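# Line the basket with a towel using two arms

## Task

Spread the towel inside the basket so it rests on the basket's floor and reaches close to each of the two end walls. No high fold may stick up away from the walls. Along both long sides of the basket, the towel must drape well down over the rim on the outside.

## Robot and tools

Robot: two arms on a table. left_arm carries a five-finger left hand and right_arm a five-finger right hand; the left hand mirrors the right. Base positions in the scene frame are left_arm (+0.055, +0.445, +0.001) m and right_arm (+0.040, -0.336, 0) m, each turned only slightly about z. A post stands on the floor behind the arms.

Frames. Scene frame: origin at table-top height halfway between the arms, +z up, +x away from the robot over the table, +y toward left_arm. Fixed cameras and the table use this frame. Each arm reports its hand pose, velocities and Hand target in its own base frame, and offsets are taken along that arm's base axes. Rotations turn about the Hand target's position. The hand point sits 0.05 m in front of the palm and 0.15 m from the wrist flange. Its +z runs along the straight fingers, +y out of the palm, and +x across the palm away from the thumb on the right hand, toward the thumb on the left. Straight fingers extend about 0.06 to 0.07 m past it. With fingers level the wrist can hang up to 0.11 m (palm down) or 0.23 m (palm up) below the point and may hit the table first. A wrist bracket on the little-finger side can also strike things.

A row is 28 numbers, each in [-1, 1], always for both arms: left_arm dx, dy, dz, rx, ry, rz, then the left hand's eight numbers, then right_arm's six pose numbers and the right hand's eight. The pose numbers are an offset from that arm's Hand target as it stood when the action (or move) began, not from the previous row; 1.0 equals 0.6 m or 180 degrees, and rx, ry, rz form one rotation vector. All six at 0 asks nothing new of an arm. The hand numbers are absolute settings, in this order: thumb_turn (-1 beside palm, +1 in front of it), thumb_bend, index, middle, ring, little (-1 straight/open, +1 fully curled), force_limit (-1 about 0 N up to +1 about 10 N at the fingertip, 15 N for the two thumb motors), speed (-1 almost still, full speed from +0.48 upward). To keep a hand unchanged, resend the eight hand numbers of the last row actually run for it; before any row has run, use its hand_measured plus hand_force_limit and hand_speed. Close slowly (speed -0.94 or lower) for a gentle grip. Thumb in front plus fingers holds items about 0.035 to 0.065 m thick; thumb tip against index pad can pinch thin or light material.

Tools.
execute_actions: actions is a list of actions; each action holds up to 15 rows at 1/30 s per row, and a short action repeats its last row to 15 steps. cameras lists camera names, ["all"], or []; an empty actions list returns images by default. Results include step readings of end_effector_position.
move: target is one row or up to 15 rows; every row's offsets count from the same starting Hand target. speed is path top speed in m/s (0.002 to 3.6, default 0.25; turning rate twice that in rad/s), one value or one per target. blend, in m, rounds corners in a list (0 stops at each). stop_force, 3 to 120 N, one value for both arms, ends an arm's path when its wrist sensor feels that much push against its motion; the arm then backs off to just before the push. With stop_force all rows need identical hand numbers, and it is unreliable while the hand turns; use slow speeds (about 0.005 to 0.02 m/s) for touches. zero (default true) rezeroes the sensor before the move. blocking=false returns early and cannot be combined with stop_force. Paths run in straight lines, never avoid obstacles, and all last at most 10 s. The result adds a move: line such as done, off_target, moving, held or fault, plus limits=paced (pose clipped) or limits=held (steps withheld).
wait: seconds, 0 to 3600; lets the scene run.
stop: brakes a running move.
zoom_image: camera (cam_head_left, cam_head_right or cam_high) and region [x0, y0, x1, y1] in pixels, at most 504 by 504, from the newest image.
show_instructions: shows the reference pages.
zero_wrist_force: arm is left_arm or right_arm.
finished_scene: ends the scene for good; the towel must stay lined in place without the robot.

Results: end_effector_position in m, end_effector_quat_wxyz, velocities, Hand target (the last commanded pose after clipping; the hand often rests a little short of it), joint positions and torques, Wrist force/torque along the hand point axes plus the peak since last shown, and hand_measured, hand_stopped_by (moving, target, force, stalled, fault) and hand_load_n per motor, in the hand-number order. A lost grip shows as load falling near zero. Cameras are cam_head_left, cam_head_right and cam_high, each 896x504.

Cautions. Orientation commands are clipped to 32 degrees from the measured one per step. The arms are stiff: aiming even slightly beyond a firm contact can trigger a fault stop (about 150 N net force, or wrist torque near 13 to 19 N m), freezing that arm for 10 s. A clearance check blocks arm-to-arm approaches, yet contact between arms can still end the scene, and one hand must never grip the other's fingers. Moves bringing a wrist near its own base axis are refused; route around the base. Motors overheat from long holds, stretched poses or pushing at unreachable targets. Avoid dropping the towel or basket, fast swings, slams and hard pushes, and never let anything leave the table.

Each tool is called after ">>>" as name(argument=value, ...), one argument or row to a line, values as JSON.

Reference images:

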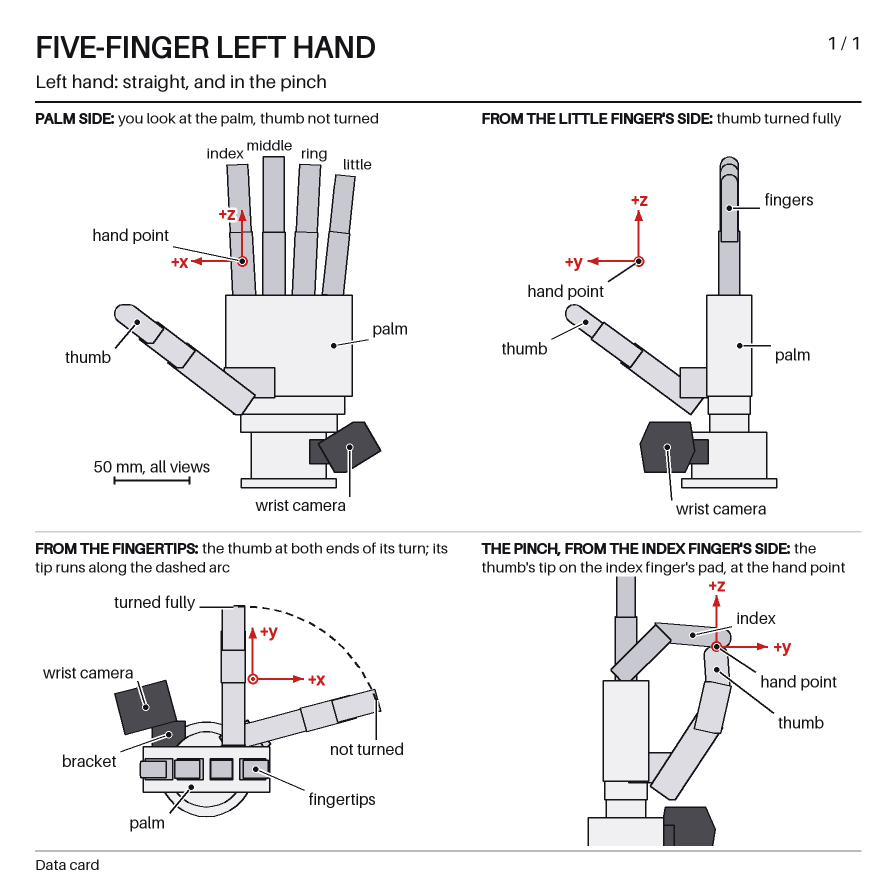

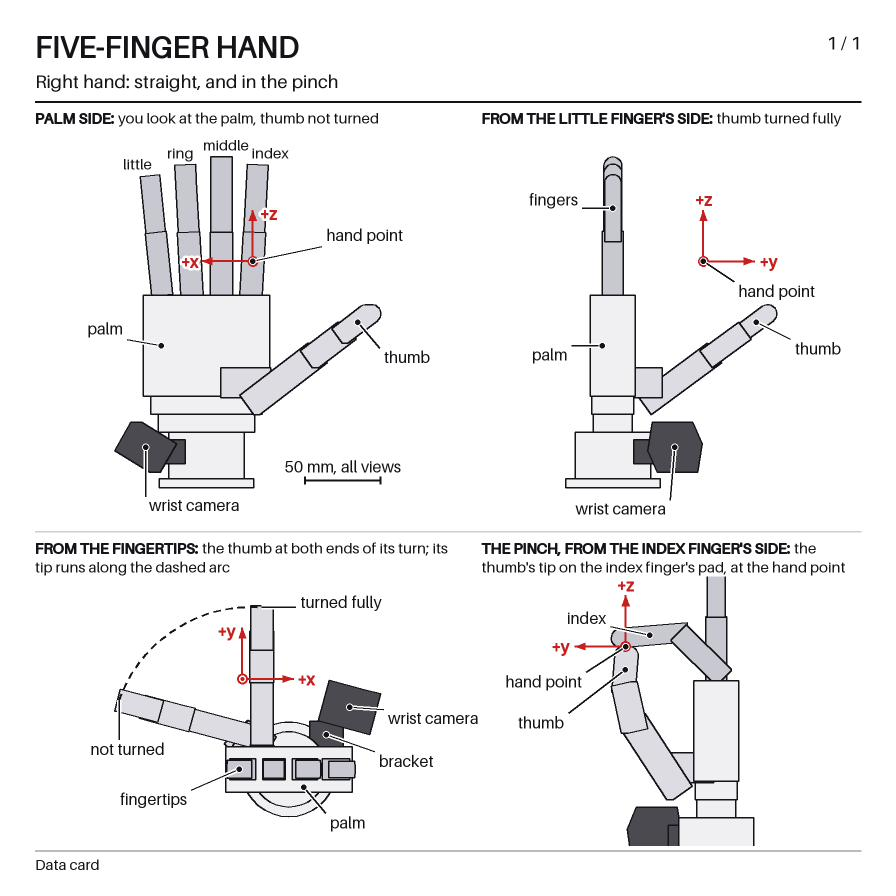

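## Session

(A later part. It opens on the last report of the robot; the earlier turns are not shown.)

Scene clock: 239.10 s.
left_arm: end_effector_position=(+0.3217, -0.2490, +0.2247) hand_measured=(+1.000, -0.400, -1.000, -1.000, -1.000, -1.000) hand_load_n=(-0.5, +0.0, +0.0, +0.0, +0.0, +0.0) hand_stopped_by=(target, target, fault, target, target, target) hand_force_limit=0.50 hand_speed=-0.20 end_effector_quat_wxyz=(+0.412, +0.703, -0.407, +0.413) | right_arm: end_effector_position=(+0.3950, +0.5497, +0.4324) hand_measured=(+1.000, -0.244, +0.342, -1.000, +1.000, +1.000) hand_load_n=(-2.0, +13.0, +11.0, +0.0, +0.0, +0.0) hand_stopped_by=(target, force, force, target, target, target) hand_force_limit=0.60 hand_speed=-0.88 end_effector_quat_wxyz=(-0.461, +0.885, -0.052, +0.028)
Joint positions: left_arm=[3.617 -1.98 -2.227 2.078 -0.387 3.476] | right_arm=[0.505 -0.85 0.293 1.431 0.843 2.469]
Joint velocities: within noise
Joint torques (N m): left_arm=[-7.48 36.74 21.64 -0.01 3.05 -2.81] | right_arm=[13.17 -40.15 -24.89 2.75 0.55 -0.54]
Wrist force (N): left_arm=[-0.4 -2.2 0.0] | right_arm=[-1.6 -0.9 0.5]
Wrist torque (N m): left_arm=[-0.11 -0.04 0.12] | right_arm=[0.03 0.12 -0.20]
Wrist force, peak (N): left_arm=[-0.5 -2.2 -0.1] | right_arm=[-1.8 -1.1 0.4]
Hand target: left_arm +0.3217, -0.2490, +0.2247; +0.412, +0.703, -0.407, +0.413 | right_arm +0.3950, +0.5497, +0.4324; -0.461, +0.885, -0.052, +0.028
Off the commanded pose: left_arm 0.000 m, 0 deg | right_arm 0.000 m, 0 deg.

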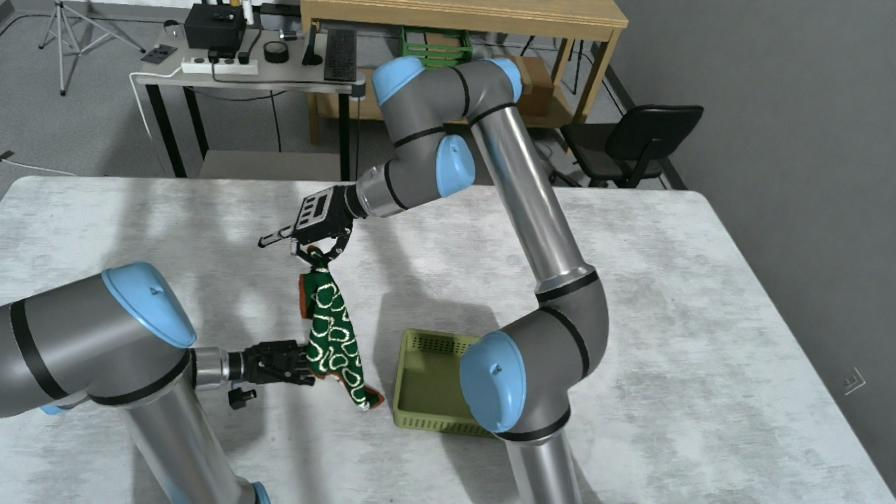

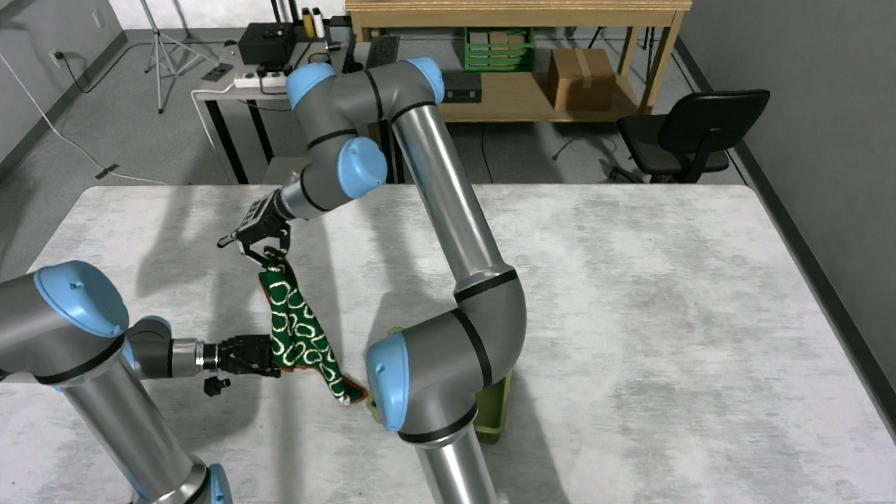

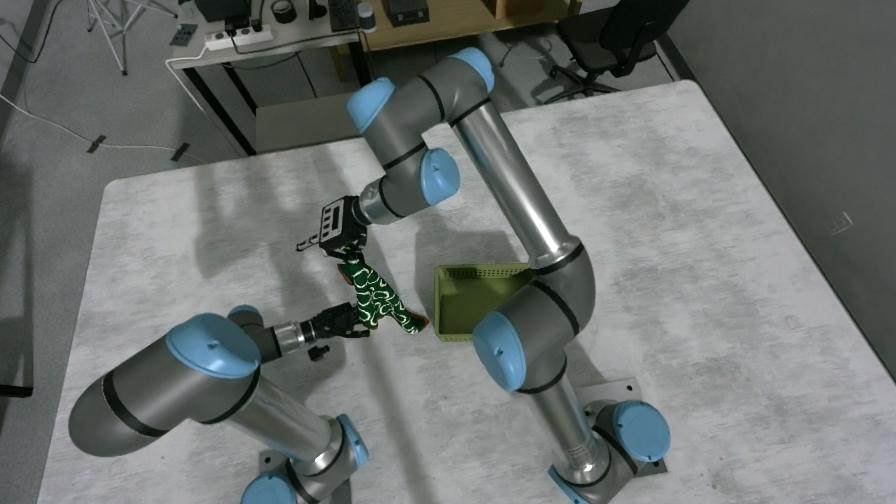

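>>> zoom_image(
  camera="cam_head_left",
  region=[240, 220, 400, 420],
)

>>> zoom_image(
  camera="cam_head_right",
  region=[200, 220, 380, 420],
)

>>> zoom_image(
  camera="cam_high",
  region=[280, 230, 440, 380],
)

Scaled by 2.520 from the camera's image (finer frame: 1280x720).

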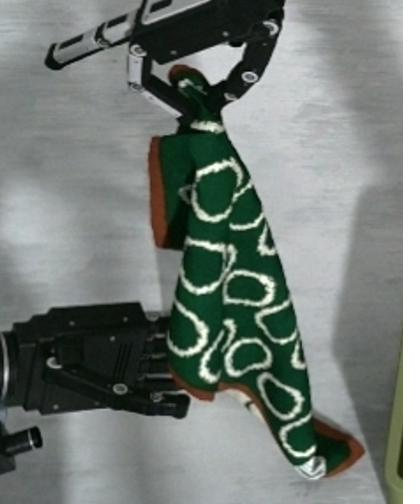

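Scaled by 2.520 from the camera's image (finer frame: 1280x720).

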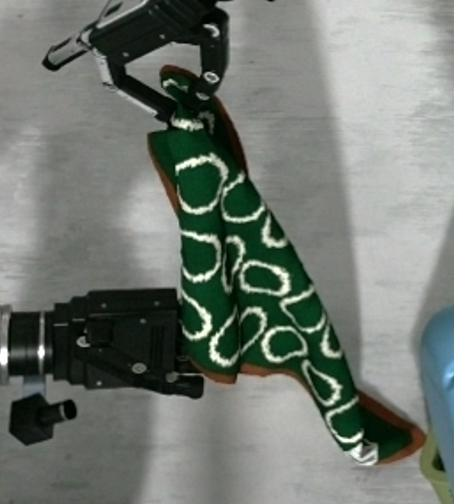

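Scaled by 3.150 from the camera's image (finer frame: 1280x720).

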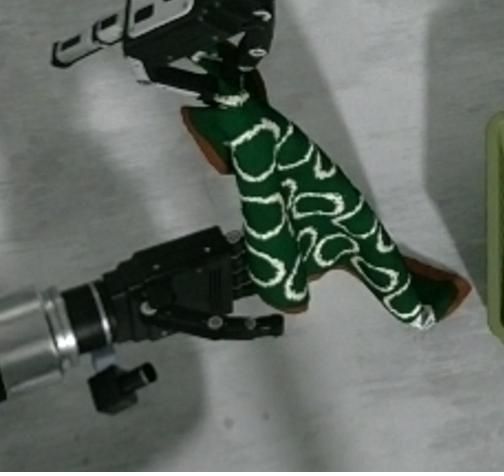

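>>> execute_actions(
  actions=[
    [[0,0,0,0,0,0,1,-0.4,-1,0.1,-1,-1,0.0,-0.6,0,0,0,0,0,0,1,0,0.5,-1,1,1,0.6,-0.88]],
  ],
)

>>> wait(
  seconds=1.5,
  cameras=["all"],
)

>>> zoom_image(
  camera="cam_head_left",
  region=[280, 300, 370, 420],
)

>>> zoom_image(
  camera="cam_head_right",
  region=[240, 300, 340, 420],
)

Scene clock: 243.77 s.
left_arm: end_effector_position=(+0.3217, -0.2490, +0.2247) hand_measured=(+1.000, -0.400, -1.000, +0.100, -1.000, -1.000) hand_load_n=(+0.0, +0.0, +0.0, +0.0, +0.0, +0.0) hand_stopped_by=(target, target, fault, target, target, target) hand_force_limit=0.00 hand_speed=-0.60 end_effector_quat_wxyz=(+0.412, +0.703, -0.407, +0.413) | right_arm: end_effector_position=(+0.3950, +0.5497, +0.4324) hand_measured=(+1.000, -0.244, +0.342, -1.000, +1.000, +1.000) hand_load_n=(-2.0, +13.0, +10.5, +0.0, +0.0, +0.0) hand_stopped_by=(target, force, force, target, target, target) hand_force_limit=0.60 hand_speed=-0.88 end_effector_quat_wxyz=(-0.461, +0.885, -0.052, +0.028)
Joint positions: left_arm=[3.617 -1.98 -2.227 2.078 -0.387 3.476] | right_arm=[0.505 -0.85 0.293 1.431 0.843 2.469]
Joint torques (N m): left_arm=[-7.14 36.63 20.88 -0.04 3.11 -2.67] | right_arm=[13.19 -39.78 -25.07 2.71 0.58 -0.54]
Wrist force (N): left_arm=[-0.2 -2.1 0.2] | right_arm=[-1.6 -0.7 0.3]
Wrist torque (N m): left_arm=[-0.12 -0.07 0.14] | right_arm=[0.07 0.13 -0.19]
Wrist force, peak (N): left_arm=[-0.3 -2.4 0.0] | right_arm=[-1.9 -0.9 0.8]
Hand target: left_arm +0.3217, -0.2490, +0.2247; +0.412, +0.703, -0.407, +0.413 | right_arm +0.3950, +0.5497, +0.4324; -0.461, +0.885, -0.052, +0.028
Off the commanded pose: left_arm 0.000 m, 0 deg | right_arm 0.000 m, 0 deg.
Step readings (end_effector_position of left_arm | right_arm):
0: (+0.3217, -0.2490, +0.2247) | (+0.3950, +0.5497, +0.4324)
1: (+0.3217, -0.2490, +0.2247) | (+0.3950, +0.5497, +0.4324)
2: (+0.3217, -0.2490, +0.2247) | (+0.3950, +0.5497, +0.4324)
4: (+0.3217, -0.2490, +0.2247) | (+0.3950, +0.5497, +0.4324)
8: (+0.3217, -0.2490, +0.2247) | (+0.3950, +0.5497, +0.4324)
15: (+0.3217, -0.2490, +0.2247) | (+0.3950, +0.5497, +0.4324)

Scene clock: 245.27 s.
left_arm: end_effector_position=(+0.3217, -0.2490, +0.2247) hand_measured=(+1.000, -0.400, -1.000, +0.100, -1.000, -1.000) hand_load_n=(+0.0, -0.5, +0.0, +0.0, +0.0, +0.0) hand_stopped_by=(target, target, fault, target, target, target) hand_force_limit=0.00 hand_speed=-0.60 end_effector_quat_wxyz=(+0.412, +0.703, -0.407, +0.413) | right_arm: end_effector_position=(+0.3950, +0.5497, +0.4324) hand_measured=(+1.000, -0.244, +0.342, -1.000, +1.000, +1.000) hand_load_n=(-2.0, +13.0, +11.0, +0.0, +0.0, +0.5) hand_stopped_by=(target, force, force, target, target, target) hand_force_limit=0.60 hand_speed=-0.88 end_effector_quat_wxyz=(-0.461, +0.885, -0.052, +0.028)
Joint positions: left_arm=[3.617 -1.98 -2.227 2.078 -0.387 3.476] | right_arm=[0.505 -0.85 0.293 1.431 0.843 2.469]
Joint torques (N m): left_arm=[-6.85 36.69 20.76 -0.34 3.06 -2.76] | right_arm=[13.3 -40 -25.27 2.7 0.56 -0.56]
Wrist force (N): left_arm=[-0.4 -1.9 -0.2] | right_arm=[-1.5 -1.1 0.4]
Wrist torque (N m): left_arm=[-0.05 -0.06 0.12] | right_arm=[0.01 0.10 -0.20]
Wrist force, peak (N): left_arm=[-0.5 -2.3 0.1] | right_arm=[-1.8 -0.9 0.6]
Hand target: left_arm +0.3217, -0.2490, +0.2247; +0.412, +0.703, -0.407, +0.413 | right_arm +0.3950, +0.5497, +0.4324; -0.461, +0.885, -0.052, +0.028
Off the commanded pose: left_arm 0.000 m, 0 deg | right_arm 0.000 m, 0 deg.
wait: 1.50 s; at rest by 0.17 s

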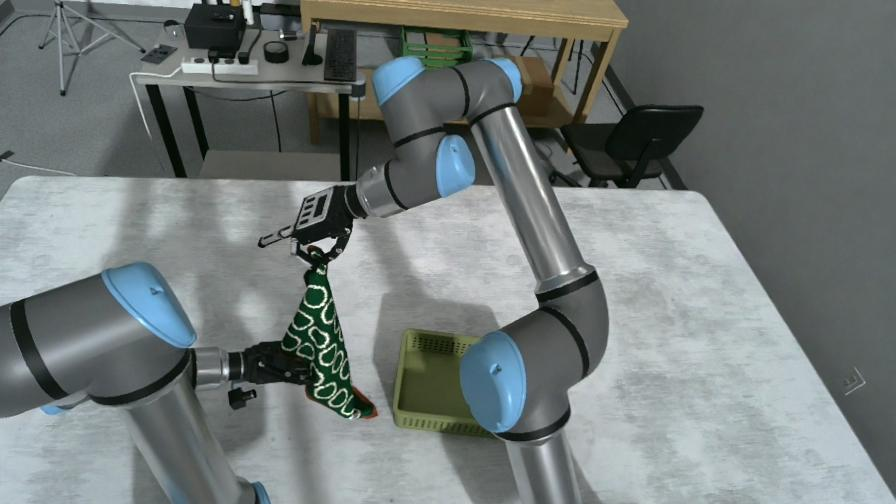

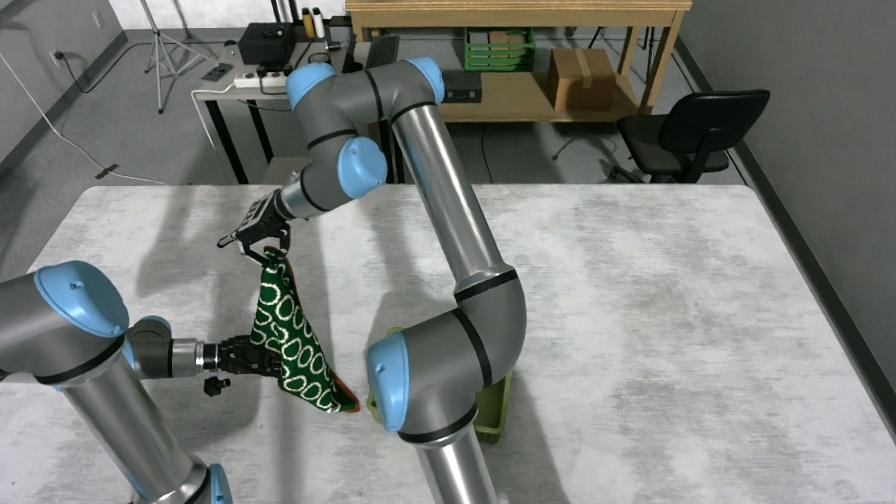

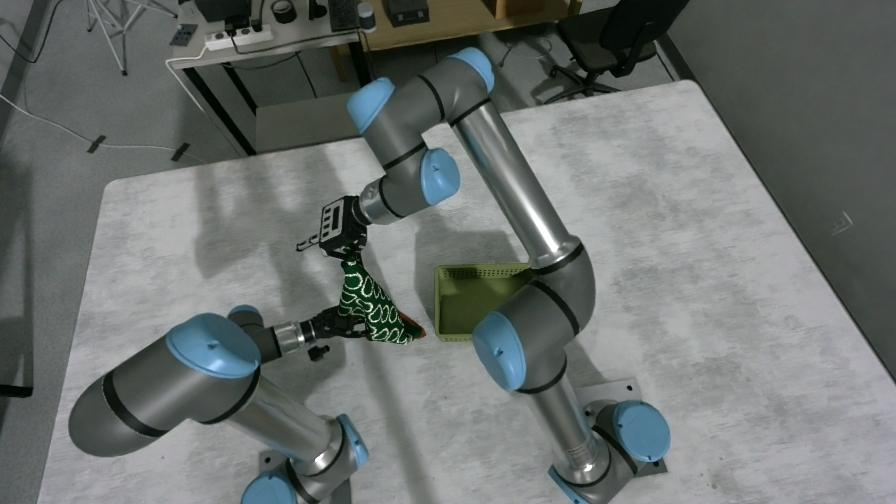

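Scaled by 4.200 from the camera's image (finer frame: 1280x720).

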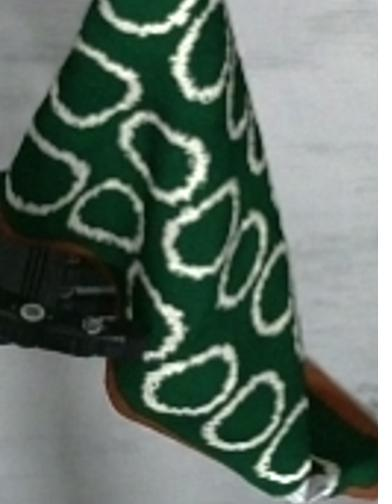

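Scaled by 4.200 from the camera's image (finer frame: 1280x720).

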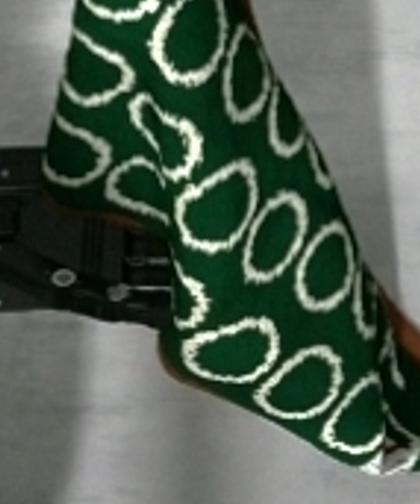

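>>> execute_actions(
  actions=[
    [[0,0,0,0,0,0,1,0.0,-1,0.5,-1,-1,0.5,-0.85,0,0,0,0,0,0,1,0,0.5,-1,1,1,0.6,-0.88]],
  ],
)

>>> wait(
  seconds=2.5,
  cameras=["all"],
)

>>> zoom_image(
  camera="cam_head_left",
  region=[280, 300, 370, 420],
)

>>> zoom_image(
  camera="cam_head_right",
  region=[240, 300, 340, 420],
)

Scene clock: 246.70 s.
left_arm: end_effector_position=(+0.3217, -0.2490, +0.2247) hand_measured=(+1.000, -0.254, -1.000, +0.262, -1.000, -1.000) hand_load_n=(+0.0, +11.0, +0.0, +14.0, +0.0, +0.0) hand_stopped_by=(target, force, fault, force, target, target) hand_force_limit=0.50 hand_speed=-0.85 end_effector_quat_wxyz=(+0.412, +0.703, -0.407, +0.413) | right_arm: end_effector_position=(+0.3950, +0.5497, +0.4324) hand_measured=(+1.000, -0.244, +0.342, -1.000, +1.000, +1.000) hand_load_n=(-1.5, +13.0, +10.5, +0.0, +0.0, +0.0) hand_stopped_by=(target, force, force, target, target, target) hand_force_limit=0.60 hand_speed=-0.88 end_effector_quat_wxyz=(-0.461, +0.885, -0.052, +0.028)
Joint positions: left_arm=[3.617 -1.98 -2.227 2.078 -0.387 3.476] | right_arm=[0.505 -0.85 0.293 1.431 0.843 2.469]
Joint torques (N m): left_arm=[-6.27 36.72 20.52 -0.55 2.72 -2.62] | right_arm=[12.99 -40.16 -24.63 2.7 0.62 -0.58]
Wrist force (N): left_arm=[-0.6 -2.0 0.2] | right_arm=[-1.6 -0.8 0.7]
Wrist torque (N m): left_arm=[-0.09 0.00 0.10] | right_arm=[0.03 0.12 -0.20]
Wrist force, peak (N): left_arm=[-0.7 -2.2 0.0] | right_arm=[-1.8 -0.9 0.5]
Hand target: left_arm +0.3217, -0.2490, +0.2247; +0.412, +0.703, -0.407, +0.413 | right_arm +0.3950, +0.5497, +0.4324; -0.461, +0.885, -0.052, +0.028
Off the commanded pose: left_arm 0.000 m, 0 deg | right_arm 0.000 m, 0 deg.
Step readings (end_effector_position of left_arm | right_arm):
0: (+0.3217, -0.2490, +0.2247) | (+0.3950, +0.5497, +0.4324)
1: (+0.3217, -0.2490, +0.2247) | (+0.3950, +0.5497, +0.4324)
2: (+0.3217, -0.2490, +0.2247) | (+0.3950, +0.5497, +0.4324)
4: (+0.3217, -0.2490, +0.2247) | (+0.3950, +0.5497, +0.4324)
8: (+0.3217, -0.2490, +0.2247) | (+0.3950, +0.5497, +0.4324)
15: (+0.3217, -0.2490, +0.2247) | (+0.3950, +0.5497, +0.4324)

Scene clock: 249.20 s.
left_arm: end_effector_position=(+0.3217, -0.2490, +0.2247) hand_measured=(+1.000, -0.254, -1.000, +0.262, -1.000, -1.000) hand_load_n=(+0.0, +11.0, +0.0, +14.0, +0.0, +0.0) hand_stopped_by=(target, force, fault, force, target, target) hand_force_limit=0.50 hand_speed=-0.85 end_effector_quat_wxyz=(+0.412, +0.703, -0.407, +0.413) | right_arm: end_effector_position=(+0.3950, +0.5497, +0.4324) hand_measured=(+1.000, -0.244, +0.342, -1.000, +1.000, +1.000) hand_load_n=(-2.0, +13.5, +10.5, +0.0, +0.0, +0.0) hand_stopped_by=(target, force, force, target, target, target) hand_force_limit=0.60 hand_speed=-0.88 end_effector_quat_wxyz=(-0.461, +0.885, -0.052, +0.028)
Joint positions: left_arm=[3.617 -1.98 -2.227 2.078 -0.387 3.476] | right_arm=[0.505 -0.85 0.293 1.431 0.843 2.469]
Joint torques (N m): left_arm=[-6.41 36.93 19.04 -0.65 2.85 -2.57] | right_arm=[13.1 -39.94 -25.23 2.67 0.48 -0.51]
Wrist force (N): left_arm=[-0.3 -2.4 0.0] | right_arm=[-1.9 -0.9 0.3]
Wrist torque (N m): left_arm=[-0.13 -0.07 0.13] | right_arm=[0.04 0.17 -0.21]
Wrist force, peak (N): left_arm=[-0.3 -2.4 0.0] | right_arm=[-1.8 -0.9 0.8]
Hand target: left_arm +0.3217, -0.2490, +0.2247; +0.412, +0.703, -0.407, +0.413 | right_arm +0.3950, +0.5497, +0.4324; -0.461, +0.885, -0.052, +0.028
Off the commanded pose: left_arm 0.000 m, 0 deg | right_arm 0.000 m, 0 deg.
wait: 2.50 s; at rest by 0.17 s

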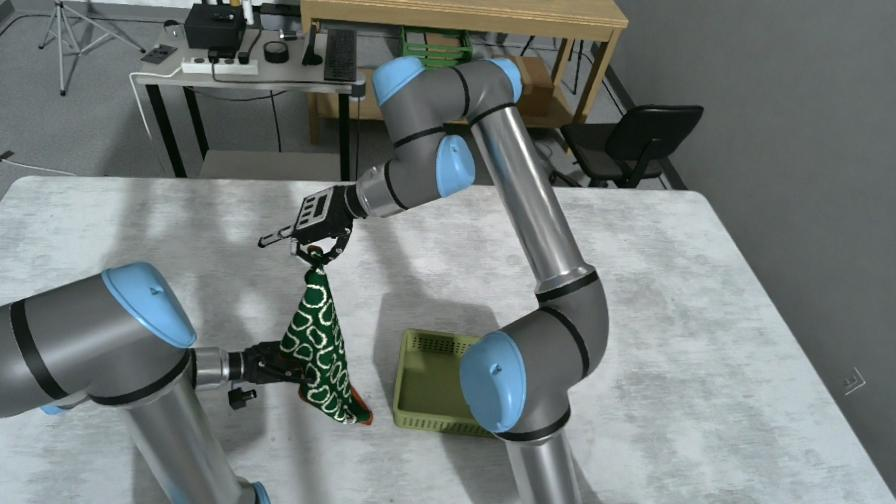

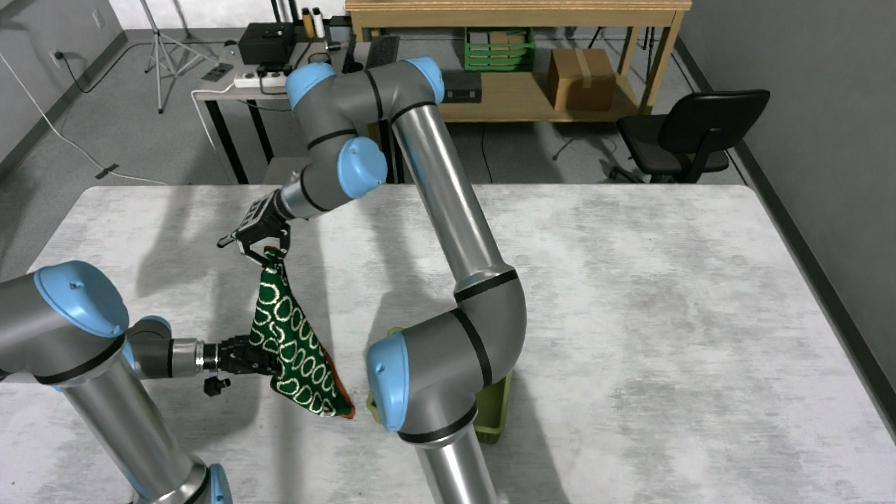

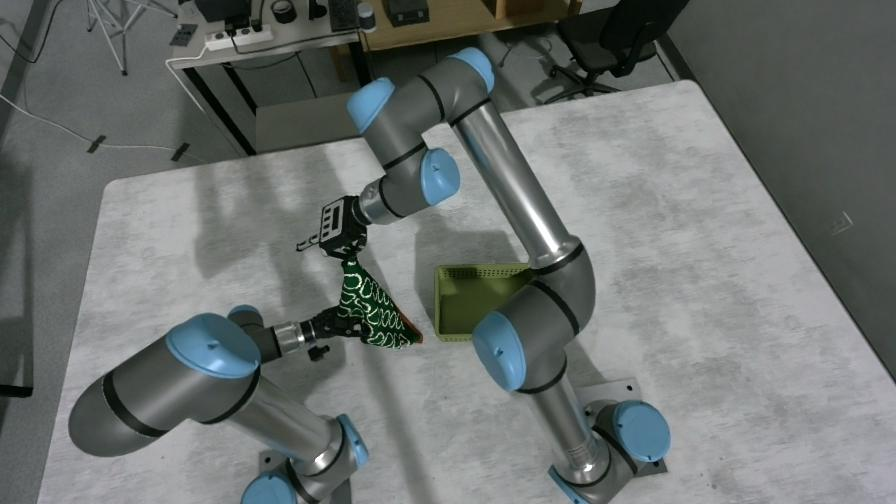

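Scaled by 4.200 from the camera's image (finer frame: 1280x720).

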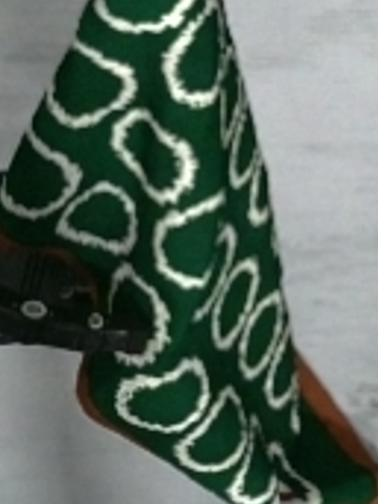

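Scaled by 4.200 from the camera's image (finer frame: 1280x720).

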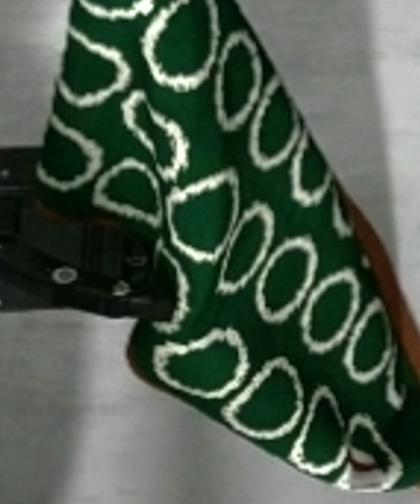

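>>> move(
  target=[0.1023,0.1653,0,0,0,0,1,0.0,-1,0.5,-1,-1,0.5,-0.85,0.0983,0.0533,-0.0833,0,0,0,1,0,0.5,-1,1,1,0.6,-0.88],
  speed=0.08,
  cameras=["all"],
)

Scene clock: 256.40 s.
left_arm: end_effector_position=(+0.3831, -0.1499, +0.2247) hand_measured=(+1.000, -0.254, -1.000, +0.262, -1.000, -1.000) hand_load_n=(+0.0, +11.0, +0.0, +14.0, +0.0, +0.0) hand_stopped_by=(target, force, fault, force, target, target) hand_force_limit=0.50 hand_speed=-0.85 end_effector_quat_wxyz=(+0.412, +0.703, -0.407, +0.413) | right_arm: end_effector_position=(+0.4532, +0.5810, +0.3818) hand_measured=(+1.000, -0.244, +0.342, -1.000, +1.000, +1.000) hand_load_n=(-2.0, +13.0, +11.0, +0.0, +0.0, +0.0) hand_stopped_by=(target, force, force, target, target, target) hand_force_limit=0.60 hand_speed=-0.88 end_effector_quat_wxyz=(-0.477, +0.876, -0.057, +0.040)
Joint positions: left_arm=[3.781 -2.122 -2.049 1.772 -0.493 3.773] | right_arm=[0.5 -0.636 0.035 1.419 0.837 2.502]
Joint torques (N m): left_arm=[6.24 16.98 21.68 -5.23 -0.75 2.89] | right_arm=[-9.11 -44.55 -25.09 -1.13 -0.06 1.29]
Wrist force (N): left_arm=[-0.4 -2.4 0.3] | right_arm=[-1.6 -1.3 0.7]
Wrist torque (N m): left_arm=[-0.14 -0.09 0.01] | right_arm=[-0.02 0.11 -0.22]
Wrist force, peak (N): left_arm=[-0.5 -2.8 -0.1] | right_arm=[-2.2 -1.5 0.6]
Hand target: left_arm +0.3831, -0.1498, +0.2247; +0.412, +0.703, -0.407, +0.413 | right_arm +0.4540, +0.5816, +0.3824; -0.461, +0.885, -0.052, +0.028
Off the commanded pose: left_arm 0.000 m, 0 deg | right_arm 0.001 m, 3 deg.
elbow stopped short (right arm): the move would have taken joint 3 (elbow) straighter than the controller allows.
move: off_target (right_arm)

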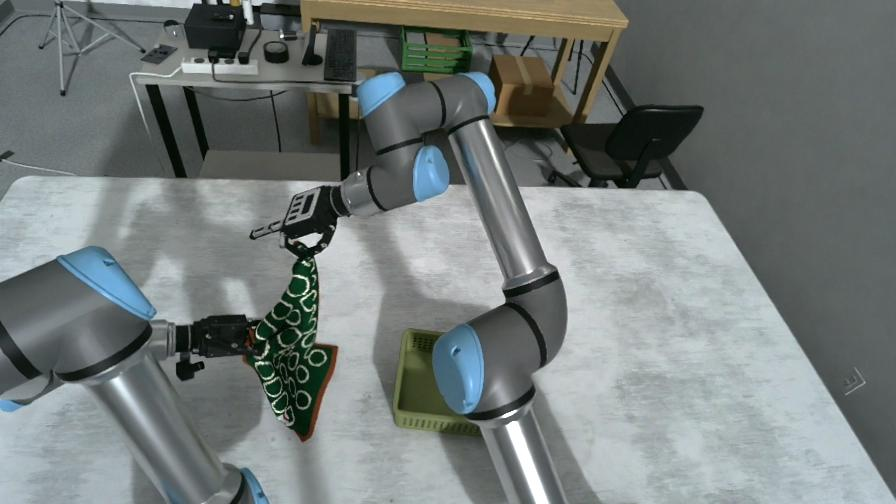

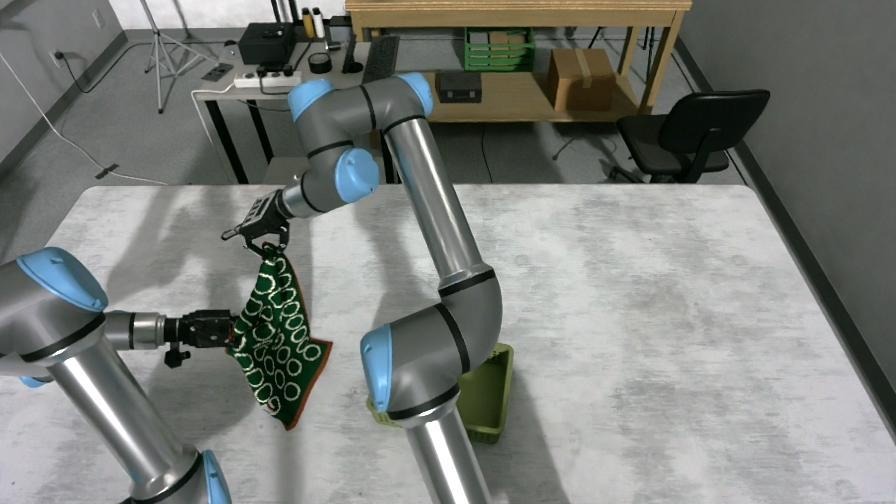

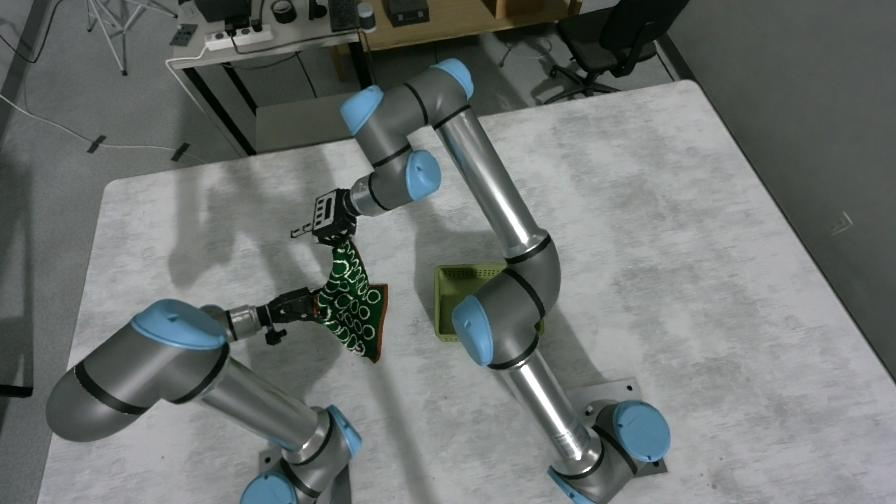

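>>> move(
  target=[0.0083,0.1167,-0.05,0,0,0,1,0.0,-1,0.5,-1,-1,0.5,-0.85,-0.01,0.0,-0.2,0,0,0,1,0,0.5,-1,1,1,0.6,-0.88],
  speed=0.08,
  cameras=["all"],
)

Scene clock: 258.90 s.
left_arm: end_effector_position=(+0.3881, -0.0798, +0.1947) hand_measured=(+1.000, -0.254, -1.000, +0.262, -1.000, -1.000) hand_load_n=(+0.0, +11.0, +0.0, +14.0, +0.0, +0.0) hand_stopped_by=(target, force, fault, force, target, target) hand_force_limit=0.50 hand_speed=-0.85 end_effector_quat_wxyz=(+0.412, +0.703, -0.407, +0.413) | right_arm: end_effector_position=(+0.4480, +0.5816, +0.2625) hand_measured=(+1.000, -0.244, +0.342, -1.000, +1.000, +1.000) hand_load_n=(-2.0, +13.0, +10.5, +0.0, +0.0, +0.0) hand_stopped_by=(target, force, force, target, target, target) hand_force_limit=0.60 hand_speed=-0.88 end_effector_quat_wxyz=(-0.461, +0.885, -0.052, +0.028)
Joint positions: left_arm=[3.915 -2.236 -1.99 1.69 -0.598 3.934] | right_arm=[0.509 -0.833 0.726 0.98 0.846 2.472]
Joint torques (N m): left_arm=[6.52 20.48 20.47 -5.05 -0.92 2.93] | right_arm=[14.12 -56.83 -9.66 -1.18 0.7 0.75]
Wrist force (N): left_arm=[-0.9 -2.1 0.1] | right_arm=[-1.8 -1.5 0.4]
Wrist torque (N m): left_arm=[-0.09 -0.01 -0.02] | right_arm=[0.00 0.15 -0.06]
Wrist force, peak (N): left_arm=[-1.3 -2.4 0.0] | right_arm=[-2.2 -1.7 0.5]
Hand target: left_arm +0.3881, -0.0798, +0.1947; +0.412, +0.703, -0.407, +0.413 | right_arm +0.4480, +0.5816, +0.2624; -0.461, +0.885, -0.052, +0.028
Off the commanded pose: left_arm 0.000 m, 0 deg | right_arm 0.000 m, 0 deg.
move: done

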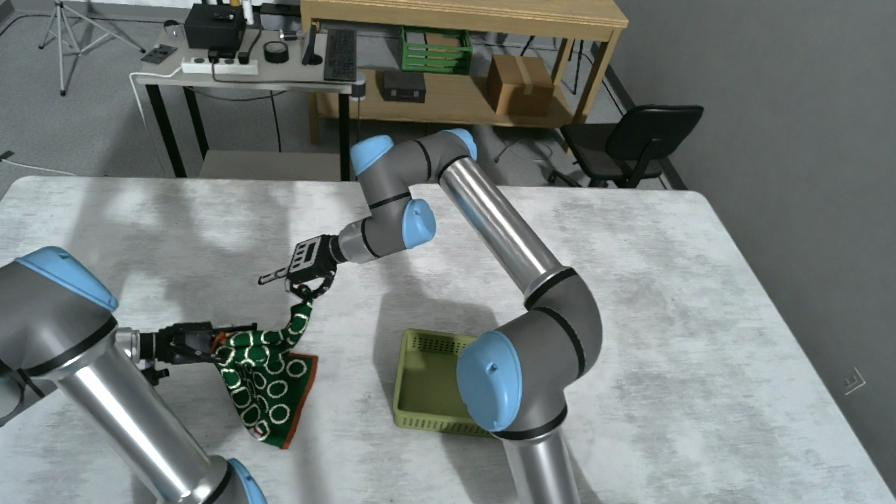

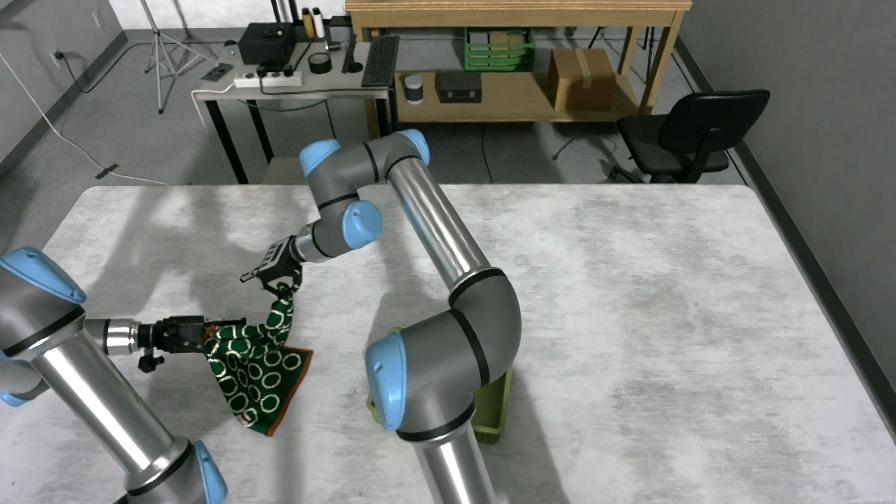

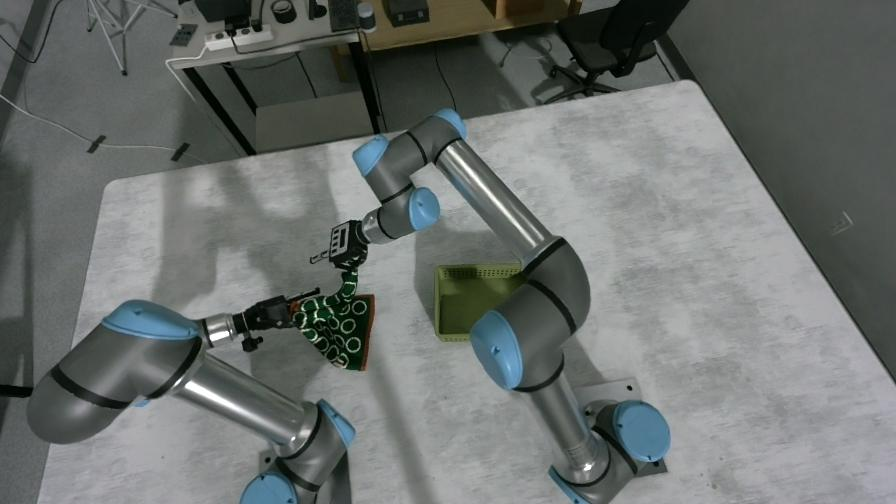

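>>> zoom_image(
  camera="cam_head_left",
  region=[190, 260, 340, 460],
)

>>> zoom_image(
  camera="cam_high",
  region=[240, 210, 400, 380],
)

Scaled by 2.520 from the camera's image (finer frame: 1280x720).

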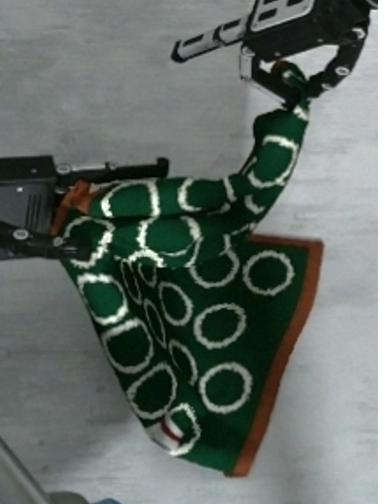

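Scaled by 2.965 from the camera's image (finer frame: 1280x720).

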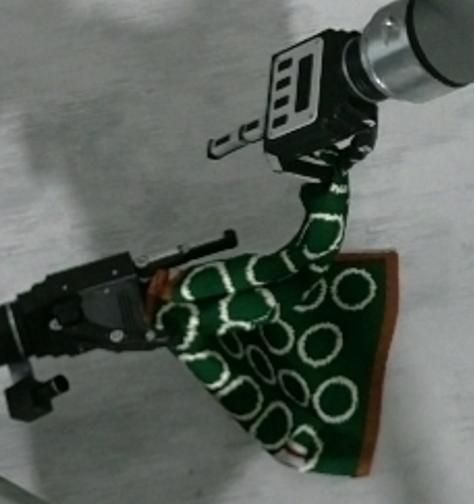

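>>> move(
  target=[-0.2492,0.0602,0.3117,0,0,0,1,0.0,-1,0.5,-1,-1,0.5,-0.85,-0.388,-0.0215,0.355,0,0,0,1,0,0.5,-1,1,1,0.6,-0.88],
  speed=0.1,
  cameras=["all"],
)

Scene clock: 264.90 s.
left_arm: end_effector_position=(+0.2386, -0.0437, +0.3817) hand_measured=(+1.000, -0.254, -1.000, +0.262, -1.000, -1.000) hand_load_n=(+0.0, +11.0, +0.0, +14.0, +0.0, +0.0) hand_stopped_by=(target, force, fault, force, target, target) hand_force_limit=0.50 hand_speed=-0.85 end_effector_quat_wxyz=(+0.412, +0.703, -0.407, +0.413) | right_arm: end_effector_position=(+0.2152, +0.5687, +0.4755) hand_measured=(+1.000, -0.244, +0.342, -1.000, +1.000, +1.000) hand_load_n=(-2.0, +13.0, +11.0, +0.0, +0.0, +0.0) hand_stopped_by=(target, force, force, target, target, target) hand_force_limit=0.60 hand_speed=-0.88 end_effector_quat_wxyz=(-0.461, +0.885, -0.052, +0.028)
Joint positions: left_arm=[4.354 -1.621 -2.246 1.119 -0.987 4.228] | right_arm=[0.756 -1.194 0.705 1.227 1.017 2.694]
Joint torques (N m): left_arm=[6.3 28.11 0.9 -4.96 -1.57 2.85] | right_arm=[13.97 -25.92 -25.62 2.69 0.88 1.14]
Wrist force (N): left_arm=[-0.4 -1.5 0.4] | right_arm=[-1.3 -1.1 0.9]
Wrist torque (N m): left_arm=[-0.01 -0.08 -0.01] | right_arm=[0.03 0.05 -0.17]
Wrist force, peak (N): left_arm=[-1.1 -2.4 0.3] | right_arm=[-1.9 -1.6 0.6]
Hand target: left_arm +0.2386, -0.0437, +0.3817; +0.412, +0.703, -0.407, +0.413 | right_arm +0.2152, +0.5687, +0.4754; -0.461, +0.885, -0.052, +0.028
Off the commanded pose: left_arm 0.000 m, 0 deg | right_arm 0.000 m, 0 deg.
move: done

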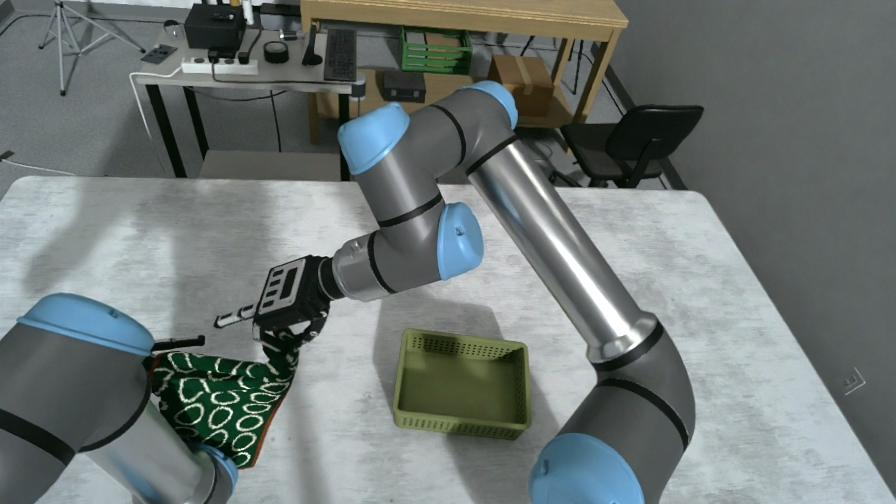

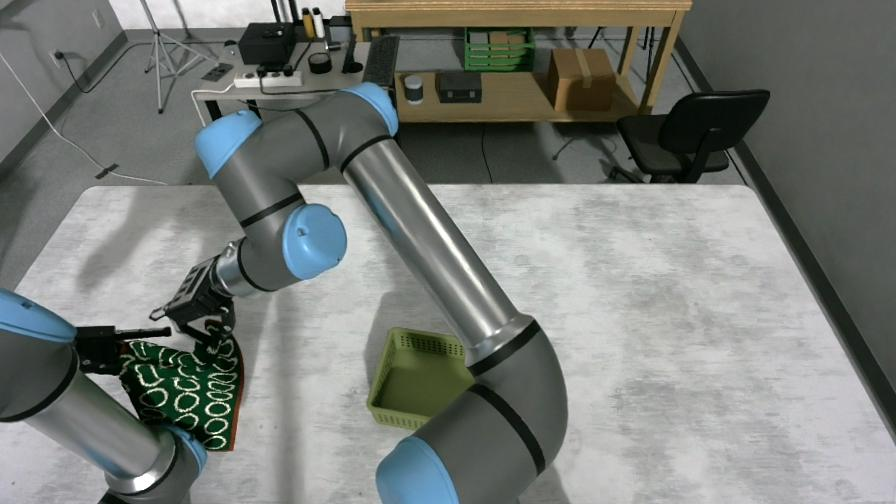

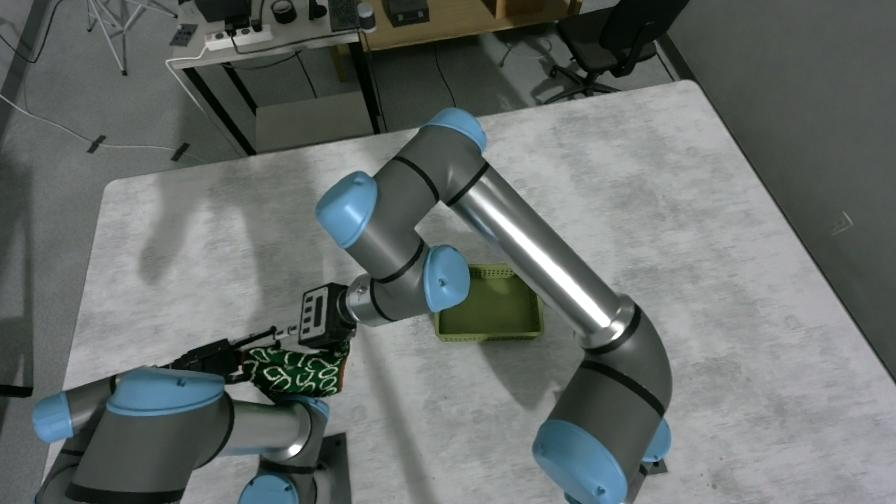

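>>> zoom_image(
  camera="cam_head_left",
  region=[120, 290, 340, 490],
)

>>> zoom_image(
  camera="cam_head_right",
  region=[70, 280, 270, 480],
)

Scaled by 2.291 from the camera's image (finer frame: 1280x720).

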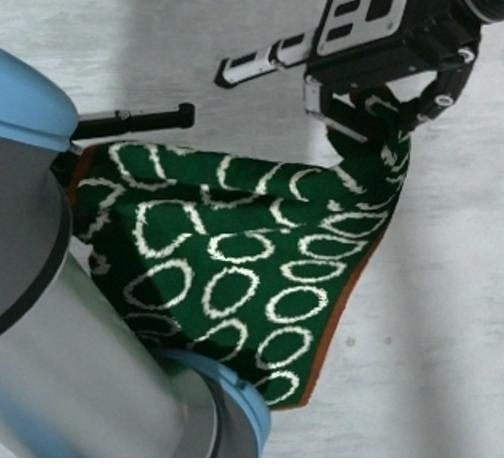

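Scaled by 2.520 from the camera's image (finer frame: 1280x720).

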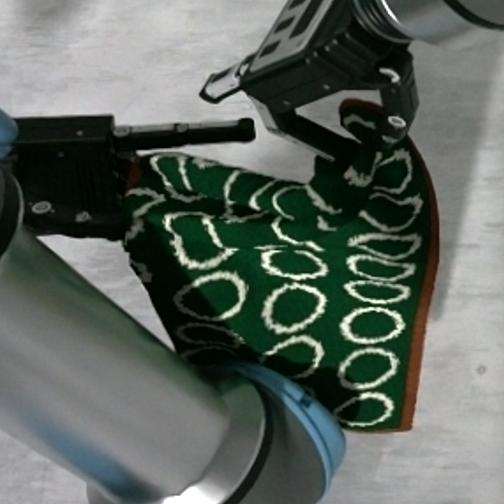

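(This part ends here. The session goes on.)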